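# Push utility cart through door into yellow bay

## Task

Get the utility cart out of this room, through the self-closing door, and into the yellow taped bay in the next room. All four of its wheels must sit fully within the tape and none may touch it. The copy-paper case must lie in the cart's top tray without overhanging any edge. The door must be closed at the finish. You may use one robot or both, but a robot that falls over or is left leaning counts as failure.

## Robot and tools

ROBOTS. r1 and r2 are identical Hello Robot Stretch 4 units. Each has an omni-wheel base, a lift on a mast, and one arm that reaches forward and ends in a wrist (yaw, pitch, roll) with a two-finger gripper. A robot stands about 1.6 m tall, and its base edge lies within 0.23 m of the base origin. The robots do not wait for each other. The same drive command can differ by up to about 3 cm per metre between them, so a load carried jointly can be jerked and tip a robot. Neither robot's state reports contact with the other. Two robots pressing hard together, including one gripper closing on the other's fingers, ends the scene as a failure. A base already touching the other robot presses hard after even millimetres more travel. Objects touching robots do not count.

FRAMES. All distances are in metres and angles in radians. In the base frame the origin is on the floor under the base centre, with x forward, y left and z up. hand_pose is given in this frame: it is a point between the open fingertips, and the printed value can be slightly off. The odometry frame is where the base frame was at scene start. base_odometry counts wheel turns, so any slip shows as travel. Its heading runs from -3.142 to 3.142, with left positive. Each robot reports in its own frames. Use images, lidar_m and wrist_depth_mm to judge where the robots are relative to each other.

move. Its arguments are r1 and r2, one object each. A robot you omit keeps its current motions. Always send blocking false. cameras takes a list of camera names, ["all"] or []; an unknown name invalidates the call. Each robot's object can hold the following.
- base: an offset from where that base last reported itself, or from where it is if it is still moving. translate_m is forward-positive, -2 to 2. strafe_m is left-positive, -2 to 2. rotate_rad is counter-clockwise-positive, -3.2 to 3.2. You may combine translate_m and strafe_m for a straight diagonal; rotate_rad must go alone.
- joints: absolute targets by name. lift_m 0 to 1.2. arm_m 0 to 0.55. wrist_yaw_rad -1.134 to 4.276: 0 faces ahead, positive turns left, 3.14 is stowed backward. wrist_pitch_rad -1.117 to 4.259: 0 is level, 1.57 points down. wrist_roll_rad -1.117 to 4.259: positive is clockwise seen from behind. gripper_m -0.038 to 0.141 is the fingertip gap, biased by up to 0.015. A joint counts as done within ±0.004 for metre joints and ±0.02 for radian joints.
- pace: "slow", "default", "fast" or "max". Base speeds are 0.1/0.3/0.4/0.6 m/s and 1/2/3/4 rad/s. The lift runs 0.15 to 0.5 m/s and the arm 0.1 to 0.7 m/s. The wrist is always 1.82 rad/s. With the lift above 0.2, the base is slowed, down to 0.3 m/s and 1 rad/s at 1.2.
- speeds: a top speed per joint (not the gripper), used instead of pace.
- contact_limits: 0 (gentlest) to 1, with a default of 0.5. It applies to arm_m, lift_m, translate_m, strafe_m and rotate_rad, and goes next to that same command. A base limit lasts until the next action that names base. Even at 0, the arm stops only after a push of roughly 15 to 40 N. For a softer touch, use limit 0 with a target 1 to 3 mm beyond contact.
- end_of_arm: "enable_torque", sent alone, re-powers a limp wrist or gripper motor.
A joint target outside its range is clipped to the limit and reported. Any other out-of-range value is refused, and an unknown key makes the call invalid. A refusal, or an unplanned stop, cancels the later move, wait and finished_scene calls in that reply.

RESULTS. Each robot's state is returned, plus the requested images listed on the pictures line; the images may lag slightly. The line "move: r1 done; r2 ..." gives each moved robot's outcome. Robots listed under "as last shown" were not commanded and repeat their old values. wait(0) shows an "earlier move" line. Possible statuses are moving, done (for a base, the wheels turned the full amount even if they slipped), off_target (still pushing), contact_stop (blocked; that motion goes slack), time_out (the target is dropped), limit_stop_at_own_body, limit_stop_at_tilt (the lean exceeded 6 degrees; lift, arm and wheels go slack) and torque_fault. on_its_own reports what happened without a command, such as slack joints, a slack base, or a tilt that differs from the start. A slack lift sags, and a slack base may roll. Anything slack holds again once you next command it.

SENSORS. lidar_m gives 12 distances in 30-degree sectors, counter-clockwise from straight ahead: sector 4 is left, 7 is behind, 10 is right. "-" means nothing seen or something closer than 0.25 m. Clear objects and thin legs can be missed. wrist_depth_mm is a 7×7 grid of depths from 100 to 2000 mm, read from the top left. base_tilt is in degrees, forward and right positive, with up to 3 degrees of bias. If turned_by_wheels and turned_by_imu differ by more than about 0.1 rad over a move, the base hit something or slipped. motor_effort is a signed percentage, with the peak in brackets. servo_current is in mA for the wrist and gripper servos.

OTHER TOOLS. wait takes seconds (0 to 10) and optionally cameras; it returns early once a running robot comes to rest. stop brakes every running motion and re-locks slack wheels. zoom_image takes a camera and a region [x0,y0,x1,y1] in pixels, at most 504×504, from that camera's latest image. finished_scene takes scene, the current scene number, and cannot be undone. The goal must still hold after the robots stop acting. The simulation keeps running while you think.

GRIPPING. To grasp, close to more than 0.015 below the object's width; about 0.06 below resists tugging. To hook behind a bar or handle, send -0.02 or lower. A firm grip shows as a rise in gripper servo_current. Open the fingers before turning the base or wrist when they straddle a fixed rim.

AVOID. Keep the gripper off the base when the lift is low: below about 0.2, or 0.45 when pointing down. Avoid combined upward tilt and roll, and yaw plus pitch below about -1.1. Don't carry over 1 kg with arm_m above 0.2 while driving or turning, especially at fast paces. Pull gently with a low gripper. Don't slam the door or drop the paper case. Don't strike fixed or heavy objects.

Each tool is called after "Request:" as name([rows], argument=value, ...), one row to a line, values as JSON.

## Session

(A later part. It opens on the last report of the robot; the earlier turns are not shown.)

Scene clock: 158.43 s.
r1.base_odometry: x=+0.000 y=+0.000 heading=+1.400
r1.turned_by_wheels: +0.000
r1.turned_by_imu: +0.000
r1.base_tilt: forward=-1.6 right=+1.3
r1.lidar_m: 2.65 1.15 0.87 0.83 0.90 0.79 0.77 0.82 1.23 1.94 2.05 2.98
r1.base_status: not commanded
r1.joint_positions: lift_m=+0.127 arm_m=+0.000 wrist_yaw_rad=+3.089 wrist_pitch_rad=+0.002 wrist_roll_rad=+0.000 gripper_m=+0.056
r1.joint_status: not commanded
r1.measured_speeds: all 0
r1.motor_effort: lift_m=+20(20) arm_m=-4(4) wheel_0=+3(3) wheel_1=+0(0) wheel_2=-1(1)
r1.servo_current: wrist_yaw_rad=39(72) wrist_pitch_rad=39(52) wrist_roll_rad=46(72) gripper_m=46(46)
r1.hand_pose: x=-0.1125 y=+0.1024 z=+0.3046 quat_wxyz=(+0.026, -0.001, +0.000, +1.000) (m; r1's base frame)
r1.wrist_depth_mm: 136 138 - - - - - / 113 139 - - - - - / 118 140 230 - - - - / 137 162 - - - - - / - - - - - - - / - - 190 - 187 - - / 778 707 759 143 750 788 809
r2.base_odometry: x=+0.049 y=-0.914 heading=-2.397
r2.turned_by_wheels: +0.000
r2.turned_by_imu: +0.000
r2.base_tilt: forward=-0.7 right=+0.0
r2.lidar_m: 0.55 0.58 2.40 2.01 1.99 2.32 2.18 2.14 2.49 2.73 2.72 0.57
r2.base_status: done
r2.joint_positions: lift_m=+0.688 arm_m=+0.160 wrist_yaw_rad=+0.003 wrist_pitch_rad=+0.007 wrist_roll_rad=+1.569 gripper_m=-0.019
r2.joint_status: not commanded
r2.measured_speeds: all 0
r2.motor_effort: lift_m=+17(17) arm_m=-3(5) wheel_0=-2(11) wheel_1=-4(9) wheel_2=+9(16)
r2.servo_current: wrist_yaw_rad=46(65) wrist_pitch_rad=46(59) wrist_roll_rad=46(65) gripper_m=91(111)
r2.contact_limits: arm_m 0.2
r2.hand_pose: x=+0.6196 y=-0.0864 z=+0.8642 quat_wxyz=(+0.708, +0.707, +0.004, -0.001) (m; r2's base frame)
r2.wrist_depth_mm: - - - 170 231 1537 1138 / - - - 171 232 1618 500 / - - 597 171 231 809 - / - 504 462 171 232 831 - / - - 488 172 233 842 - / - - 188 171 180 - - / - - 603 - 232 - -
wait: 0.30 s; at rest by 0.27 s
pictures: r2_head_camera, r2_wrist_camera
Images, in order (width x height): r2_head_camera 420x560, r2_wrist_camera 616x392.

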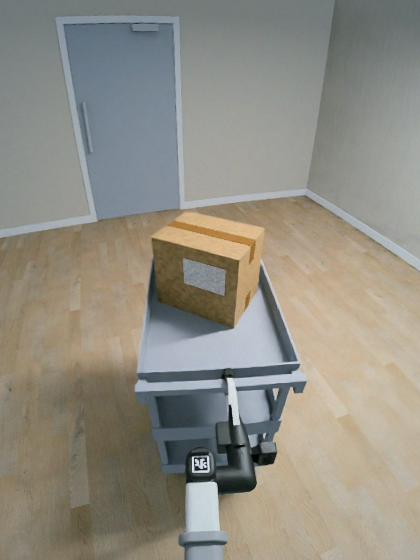

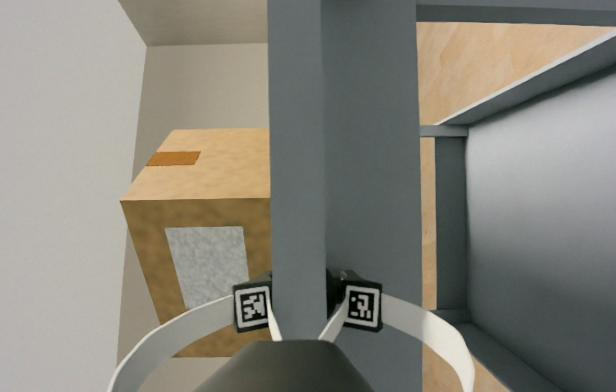

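Request:
move(blocking=false, r2={"base":{"translate_m":-0.45},"pace":"default"})

Request:
wait(seconds=5)

Request:
move(blocking=false, r2={"base":{"rotate_rad":0.1},"pace":"slow"})

Request:
wait(seconds=4, cameras=["r2_wrist_camera","r2_head_camera"])

Scene clock: 177.27 s.
move: r2 moving
r1: as last shown
r1.base_tilt: forward=-1.6 right=+1.2
r1.lidar_m: 2.68 1.14 0.84 0.84 0.92 0.81 0.76 0.82 1.18 1.92 2.04 2.97
r1.motor_effort: lift_m=+20(20) arm_m=-4(4) wheel_0=+2(3) wheel_1=+0(0) wheel_2=-1(1)
r1.servo_current: wrist_yaw_rad=52(78) wrist_pitch_rad=46(52) wrist_roll_rad=39(72) gripper_m=46(46)
r1.wrist_depth_mm: 136 139 - - - - - / 113 139 - - - - - / 118 139 228 - - - - / 137 162 - - - - - / - - - - - - - / - - 190 - 187 - - / 788 707 750 143 750 778 820
r2.base_odometry: x=+0.072 y=-0.892 heading=-2.396
r2.turned_by_wheels: +0.000
r2.turned_by_imu: +0.001
r2.base_tilt: forward=-0.7 right=+0.1
r2.lidar_m: 0.55 0.58 2.37 2.00 1.97 2.30 2.14 2.13 2.47 2.73 2.72 0.57
r2.base_status: translate_m moving
r2.joint_positions: lift_m=+0.688 arm_m=+0.160 wrist_yaw_rad=+0.003 wrist_pitch_rad=+0.007 wrist_roll_rad=+1.569 gripper_m=-0.019
r2.joint_status: not commanded
r2.measured_speeds: translate_m=-0.121 strafe_m=+0.000 rotate_rad=+0.000 lift_m=+0.000 arm_m=+0.000 wrist_yaw_rad=+0.000 wrist_pitch_rad=+0.000 wrist_roll_rad=+0.000
r2.motor_effort: lift_m=+17(17) arm_m=-3(4) wheel_0=-6(9) wheel_1=-7(9) wheel_2=+17(17)
r2.servo_current: wrist_yaw_rad=39(59) wrist_pitch_rad=46(59) wrist_roll_rad=52(59) gripper_m=91(98)
r2.contact_limits: arm_m 0.2
r2.hand_pose: x=+0.6196 y=-0.0864 z=+0.8642 quat_wxyz=(+0.708, +0.707, +0.004, -0.001) (m; r2's base frame)
r2.wrist_depth_mm: - - - 171 232 1499 1138 / - - - 171 231 1661 508 / - - 597 171 232 820 - / - - 462 171 232 842 - / - - 492 172 233 842 - / - - 189 172 181 - - / - - 603 - 234 - -
pictures: none

Scene clock: 179.77 s.
earlier move: r2 done
r1.base_odometry: x=+0.000 y=+0.000 heading=+1.400
r1.turned_by_wheels: +0.000
r1.turned_by_imu: +0.000
r1.base_tilt: forward=-1.6 right=+1.3
r1.lidar_m: 2.67 1.16 0.85 0.83 0.90 0.79 0.75 0.85 1.26 1.92 2.07 3.00
r1.base_status: not commanded
r1.joint_positions: lift_m=+0.127 arm_m=+0.000 wrist_yaw_rad=+3.089 wrist_pitch_rad=+0.002 wrist_roll_rad=+0.000 gripper_m=+0.056
r1.joint_status: not commanded
r1.measured_speeds: all 0
r1.motor_effort: lift_m=+20(20) arm_m=-4(4) wheel_0=+2(3) wheel_1=+0(0) wheel_2=-1(1)
r1.servo_current: wrist_yaw_rad=39(78) wrist_pitch_rad=46(52) wrist_roll_rad=52(72) gripper_m=39(46)
r1.hand_pose: x=-0.1125 y=+0.1024 z=+0.3046 quat_wxyz=(+0.026, -0.001, +0.000, +1.000) (m; r1's base frame)
r1.wrist_depth_mm: 136 139 - - - - - / 113 139 - - - - - / 118 140 228 - - - - / 137 162 - - - - - / - - - - - - - / - - 190 - 187 - - / 788 707 759 143 741 768 820
r2.base_odometry: x=+0.379 y=-0.609 heading=-2.397
r2.turned_by_wheels: +0.000
r2.turned_by_imu: +0.001
r2.base_tilt: forward=-0.7 right=+0.1
r2.lidar_m: 0.54 0.57 2.25 1.86 1.86 2.06 1.72 1.72 2.00 2.87 2.85 0.59
r2.base_status: done
r2.joint_positions: lift_m=+0.688 arm_m=+0.160 wrist_yaw_rad=+0.003 wrist_pitch_rad=+0.007 wrist_roll_rad=+1.569 gripper_m=-0.019
r2.joint_status: not commanded
r2.measured_speeds: all 0
r2.motor_effort: lift_m=+17(17) arm_m=-3(4) wheel_0=-2(9) wheel_1=-2(9) wheel_2=+4(18)
r2.servo_current: wrist_yaw_rad=39(65) wrist_pitch_rad=52(59) wrist_roll_rad=39(59) gripper_m=85(98)
r2.contact_limits: arm_m 0.2
r2.hand_pose: x=+0.6196 y=-0.0864 z=+0.8641 quat_wxyz=(+0.708, +0.707, +0.004, -0.001) (m; r2's base frame)
r2.wrist_depth_mm: - - - 175 237 1336 1042 / - - - 175 236 1661 521 / - - 640 174 236 798 - / - - 473 173 234 831 - / - - 484 172 232 831 - / - - 188 172 181 - - / - - 585 - 231 - -
wait: 2.50 of 5 s (r2 has come to rest)
pictures: none

Scene clock: 180.27 s.
move: r2 moving
r1: as last shown
r1.lidar_m: 2.66 1.14 0.86 0.83 0.92 0.78 0.77 0.83 1.22 1.92 2.05 2.98
r1.motor_effort: lift_m=+20(20) arm_m=-4(4) wheel_0=+2(2) wheel_1=+0(0) wheel_2=-1(1)
r1.servo_current: wrist_yaw_rad=46(59) wrist_pitch_rad=46(46) wrist_roll_rad=52(65) gripper_m=46(46)
r1.wrist_depth_mm: 136 138 - - - - - / 113 139 - - - - - / 118 139 229 - - - - / 137 162 - - - - - / - - - - - - - / - - 190 - 187 - - / 798 715 750 143 750 778 809
r2.base_odometry: x=+0.379 y=-0.609 heading=-2.307
r2.turned_by_wheels: +0.090
r2.turned_by_imu: +0.087
r2.base_tilt: forward=-0.6 right=+0.1
r2.lidar_m: 0.56 3.40 2.12 1.83 1.88 1.96 1.73 1.76 2.09 2.85 2.88 0.56
r2.base_status: rotate_rad moving
r2.joint_positions: lift_m=+0.688 arm_m=+0.160 wrist_yaw_rad=-0.007 wrist_pitch_rad=+0.007 wrist_roll_rad=+1.569 gripper_m=-0.019
r2.joint_status: not commanded
r2.measured_speeds: translate_m=+0.001 strafe_m=+0.002 rotate_rad=+0.156 lift_m=+0.000 arm_m=+0.000 wrist_yaw_rad=+0.000 wrist_pitch_rad=+0.000 wrist_roll_rad=+0.000
r2.motor_effort: lift_m=+17(17) arm_m=-3(4) wheel_0=-9(13) wheel_1=-5(9) wheel_2=-10(13)
r2.servo_current: wrist_yaw_rad=39(59) wrist_pitch_rad=46(59) wrist_roll_rad=52(52) gripper_m=91(91)
r2.contact_limits: arm_m 0.2
r2.hand_pose: x=+0.6187 y=-0.0894 z=+0.8641 quat_wxyz=(+0.708, +0.707, +0.000, -0.005) (m; r2's base frame)
r2.wrist_depth_mm: - - - 162 221 1618 1138 / - - - 164 224 1397 - / - - 521 165 226 820 - / - 477 459 168 229 831 - / - - 517 169 231 842 - / - - 187 171 182 - - / - - - - 236 1576 -
pictures: none

Scene clock: 180.70 s.
earlier move: r2 done
r1.base_odometry: x=+0.000 y=+0.000 heading=+1.400
r1.turned_by_wheels: +0.000
r1.turned_by_imu: +0.000
r1.base_tilt: forward=-1.6 right=+1.3
r1.lidar_m: 2.69 1.14 0.87 0.83 0.87 0.79 0.77 0.82 1.23 1.93 2.04 2.96
r1.base_status: not commanded
r1.joint_positions: lift_m=+0.127 arm_m=+0.000 wrist_yaw_rad=+3.089 wrist_pitch_rad=+0.002 wrist_roll_rad=+0.000 gripper_m=+0.056
r1.joint_status: not commanded
r1.measured_speeds: all 0
r1.motor_effort: lift_m=+20(20) arm_m=-4(4) wheel_0=+2(3) wheel_1=+0(1) wheel_2=-1(1)
r1.servo_current: wrist_yaw_rad=59(59) wrist_pitch_rad=39(46) wrist_roll_rad=39(65) gripper_m=33(46)
r1.hand_pose: x=-0.1125 y=+0.1024 z=+0.3046 quat_wxyz=(+0.026, -0.001, +0.000, +1.000) (m; r1's base frame)
r1.wrist_depth_mm: 136 138 - - - - - / 113 139 - - - - - / 117 140 229 - - - - / 137 162 - - - - - / - - - - - - - / - - 190 - 187 - - / 788 707 759 143 750 778 809
r2.base_odometry: x=+0.379 y=-0.609 heading=-2.298
r2.turned_by_wheels: +0.009
r2.turned_by_imu: +0.009
r2.base_tilt: forward=-0.6 right=+0.1
r2.lidar_m: 0.57 3.37 2.11 1.84 1.87 1.96 1.72 1.74 2.11 2.84 2.89 0.58
r2.base_status: done
r2.joint_positions: lift_m=+0.688 arm_m=+0.160 wrist_yaw_rad=-0.003 wrist_pitch_rad=+0.007 wrist_roll_rad=+1.569 gripper_m=-0.019
r2.joint_status: not commanded
r2.measured_speeds: all 0
r2.motor_effort: lift_m=+17(17) arm_m=-3(4) wheel_0=-1(13) wheel_1=-4(9) wheel_2=-6(13)
r2.servo_current: wrist_yaw_rad=46(59) wrist_pitch_rad=52(59) wrist_roll_rad=46(52) gripper_m=78(91)
r2.contact_limits: arm_m 0.2
r2.hand_pose: x=+0.6191 y=-0.0882 z=+0.8641 quat_wxyz=(+0.708, +0.707, +0.002, -0.003) (m; r2's base frame)
r2.wrist_depth_mm: - - - 155 212 1618 1138 / - - - 158 216 798 - / - - 480 161 220 809 - / - 488 466 164 226 842 - / - - 530 168 230 - - / - - 188 171 181 - - / - - - - - 1576 504
wait: 0.43 of 4 s (r2 has come to rest)
pictures: r2_head_camera, r2_wrist_camera
Images, in order (width x height): r2_head_camera 420x560, r2_wrist_camera 616x392.

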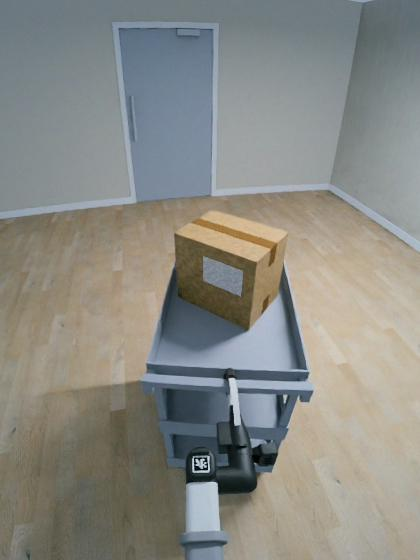

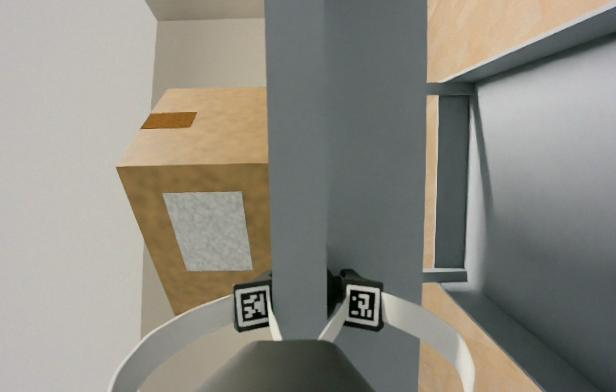

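Request:
move(blocking=false, r2={"base":{"strafe_m":-0.3,"translate_m":-0.05},"pace":"slow"})

Request:
wait(seconds=5)

Request:
wait(seconds=0.3, cameras=["r2_wrist_camera","r2_head_camera"])

Scene clock: 192.30 s.
move: r2 moving
r1: as last shown
r1.lidar_m: 2.65 1.16 0.86 0.84 0.88 0.80 0.77 0.83 1.23 1.94 2.06 2.96
r1.motor_effort: lift_m=+20(20) arm_m=-4(4) wheel_0=+2(3) wheel_1=+0(0) wheel_2=-1(1)
r1.servo_current: wrist_yaw_rad=65(65) wrist_pitch_rad=39(46) wrist_roll_rad=33(72) gripper_m=39(46)
r1.wrist_depth_mm: 136 139 - - - - - / 113 139 - - - - - / 117 140 229 - - - - / 137 162 - - - - - / - - - - - - - / - - 190 - 187 - - / 788 715 750 143 741 768 820
r2.base_odometry: x=+0.371 y=-0.599 heading=-2.297
r2.turned_by_wheels: +0.001
r2.turned_by_imu: +0.002
r2.base_tilt: forward=-0.7 right=+0.1
r2.lidar_m: 0.57 3.39 2.10 1.87 1.87 1.95 1.72 1.74 2.12 2.85 2.87 0.56
r2.base_status: translate_m moving; strafe_m moving
r2.joint_positions: lift_m=+0.688 arm_m=+0.160 wrist_yaw_rad=+0.002 wrist_pitch_rad=+0.007 wrist_roll_rad=+1.569 gripper_m=-0.019
r2.joint_status: not commanded
r2.measured_speeds: translate_m=-0.008 strafe_m=-0.050 rotate_rad=+0.002 lift_m=+0.000 arm_m=+0.000 wrist_yaw_rad=+0.015 wrist_pitch_rad=+0.000 wrist_roll_rad=+0.000
r2.motor_effort: lift_m=+17(17) arm_m=-3(4) wheel_0=+8(9) wheel_1=-8(8) wheel_2=+10(10)
r2.servo_current: wrist_yaw_rad=39(59) wrist_pitch_rad=52(52) wrist_roll_rad=59(59) gripper_m=85(91)
r2.contact_limits: arm_m 0.2
r2.hand_pose: x=+0.6194 y=-0.0870 z=+0.8641 quat_wxyz=(+0.708, +0.707, +0.003, -0.002) (m; r2's base frame)
r2.wrist_depth_mm: - - - 154 211 1618 1138 / - - - 156 216 788 - / - 530 477 160 220 820 - / - 488 469 163 224 831 - / - - 535 167 229 - - / - - 189 172 181 - - / - - - - - 1576 504
pictures: none

Scene clock: 196.07 s.
earlier move: r2 done
r1.base_odometry: x=+0.000 y=+0.000 heading=+1.400
r1.turned_by_wheels: +0.000
r1.turned_by_imu: +0.000
r1.base_tilt: forward=-1.6 right=+1.3
r1.lidar_m: 2.65 1.10 0.84 0.83 0.89 0.80 0.76 0.82 1.20 1.93 2.06 2.98
r1.base_status: not commanded
r1.joint_positions: lift_m=+0.127 arm_m=+0.000 wrist_yaw_rad=+3.089 wrist_pitch_rad=+0.002 wrist_roll_rad=+0.000 gripper_m=+0.056
r1.joint_status: not commanded
r1.measured_speeds: all 0
r1.motor_effort: lift_m=+20(20) arm_m=-4(4) wheel_0=+2(3) wheel_1=+0(0) wheel_2=-1(1)
r1.servo_current: wrist_yaw_rad=46(65) wrist_pitch_rad=39(52) wrist_roll_rad=52(72) gripper_m=46(46)
r1.hand_pose: x=-0.1125 y=+0.1024 z=+0.3046 quat_wxyz=(+0.026, -0.001, +0.000, +1.000) (m; r1's base frame)
r1.wrist_depth_mm: 136 139 - - - - - / 113 139 - - - - - / 118 140 228 - - - - / 137 162 - - - - - / - - - - - - - / - - 190 - 187 - - / 788 707 750 143 741 778 809
r2.base_odometry: x=+0.188 y=-0.372 heading=-2.297
r2.turned_by_wheels: +0.000
r2.turned_by_imu: +0.001
r2.base_tilt: forward=-0.7 right=+0.0
r2.lidar_m: 0.48 0.52 2.46 2.13 2.18 1.84 1.61 1.64 2.00 2.57 2.59 0.62
r2.base_status: done
r2.joint_positions: lift_m=+0.688 arm_m=+0.160 wrist_yaw_rad=+0.003 wrist_pitch_rad=+0.007 wrist_roll_rad=+1.570 gripper_m=-0.019
r2.joint_status: not commanded
r2.measured_speeds: all 0
r2.motor_effort: lift_m=+17(17) arm_m=-3(4) wheel_0=+7(14) wheel_1=-4(9) wheel_2=+6(12)
r2.servo_current: wrist_yaw_rad=52(65) wrist_pitch_rad=46(59) wrist_roll_rad=52(65) gripper_m=85(91)
r2.contact_limits: arm_m 0.2
r2.hand_pose: x=+0.6196 y=-0.0865 z=+0.8641 quat_wxyz=(+0.707, +0.707, +0.004, -0.002) (m; r2's base frame)
r2.wrist_depth_mm: - - - 249 304 1336 1042 / - - - 274 286 1430 1118 / - - - 258 268 1661 521 / - - - 192 252 788 - / - - 492 182 240 831 - / - 462 188 170 182 - - / - - 477 - 219 - -
wait: 3.77 of 5 s (r2 has come to rest)
pictures: none

Scene clock: 196.37 s.
r1.base_odometry: x=+0.000 y=+0.000 heading=+1.400
r1.turned_by_wheels: +0.000
r1.turned_by_imu: +0.000
r1.base_tilt: forward=-1.6 right=+1.3
r1.lidar_m: 2.67 1.15 0.86 0.84 0.91 0.80 0.76 0.82 1.24 1.91 2.07 2.97
r1.base_status: not commanded
r1.joint_positions: lift_m=+0.127 arm_m=+0.000 wrist_yaw_rad=+3.089 wrist_pitch_rad=+0.002 wrist_roll_rad=+0.000 gripper_m=+0.056
r1.joint_status: not commanded
r1.measured_speeds: all 0
r1.motor_effort: lift_m=+20(20) arm_m=-4(4) wheel_0=+3(3) wheel_1=+0(0) wheel_2=-1(1)
r1.servo_current: wrist_yaw_rad=39(65) wrist_pitch_rad=46(52) wrist_roll_rad=52(72) gripper_m=33(46)
r1.hand_pose: x=-0.1125 y=+0.1024 z=+0.3046 quat_wxyz=(+0.026, -0.001, +0.000, +1.000) (m; r1's base frame)
r1.wrist_depth_mm: 136 139 - - - - - / 113 139 - - - - - / 118 139 229 - - - - / 137 162 - - - - - / - - - - - - - / - - 190 - 187 - - / 788 715 759 143 741 788 809
r2.base_odometry: x=+0.188 y=-0.372 heading=-2.297
r2.turned_by_wheels: +0.000
r2.turned_by_imu: +0.000
r2.base_tilt: forward=-0.7 right=+0.1
r2.lidar_m: 0.49 0.52 2.43 2.13 2.13 1.84 1.62 1.63 2.01 2.58 2.60 0.62
r2.base_status: done
r2.joint_positions: lift_m=+0.688 arm_m=+0.160 wrist_yaw_rad=+0.003 wrist_pitch_rad=+0.007 wrist_roll_rad=+1.570 gripper_m=-0.019
r2.joint_status: not commanded
r2.measured_speeds: all 0
r2.motor_effort: lift_m=+17(17) arm_m=-4(4) wheel_0=+7(14) wheel_1=-4(9) wheel_2=+6(12)
r2.servo_current: wrist_yaw_rad=52(65) wrist_pitch_rad=46(59) wrist_roll_rad=52(65) gripper_m=85(91)
r2.contact_limits: arm_m 0.2
r2.hand_pose: x=+0.6196 y=-0.0865 z=+0.8641 quat_wxyz=(+0.707, +0.707, +0.004, -0.002) (m; r2's base frame)
r2.wrist_depth_mm: - - - 251 306 1336 1025 / - - - 274 286 1464 1118 / - - - 260 268 1661 521 / - - - 192 252 778 - / - - 488 182 238 831 - / - 466 187 170 181 - - / - - 477 - 220 - -
wait: 0.30 s; at rest by 0.27 s
pictures: r2_head_camera, r2_wrist_camera
Images, in order (width x height): r2_head_camera 420x560, r2_wrist_camera 616x392.

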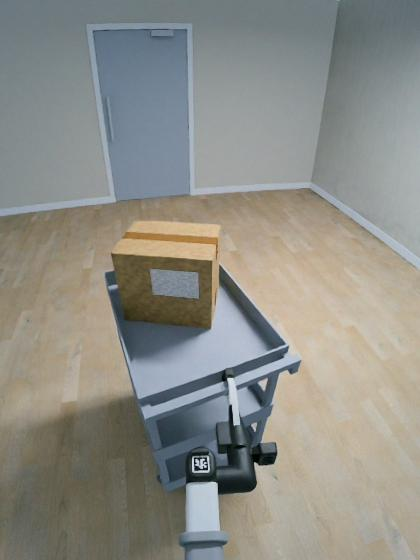

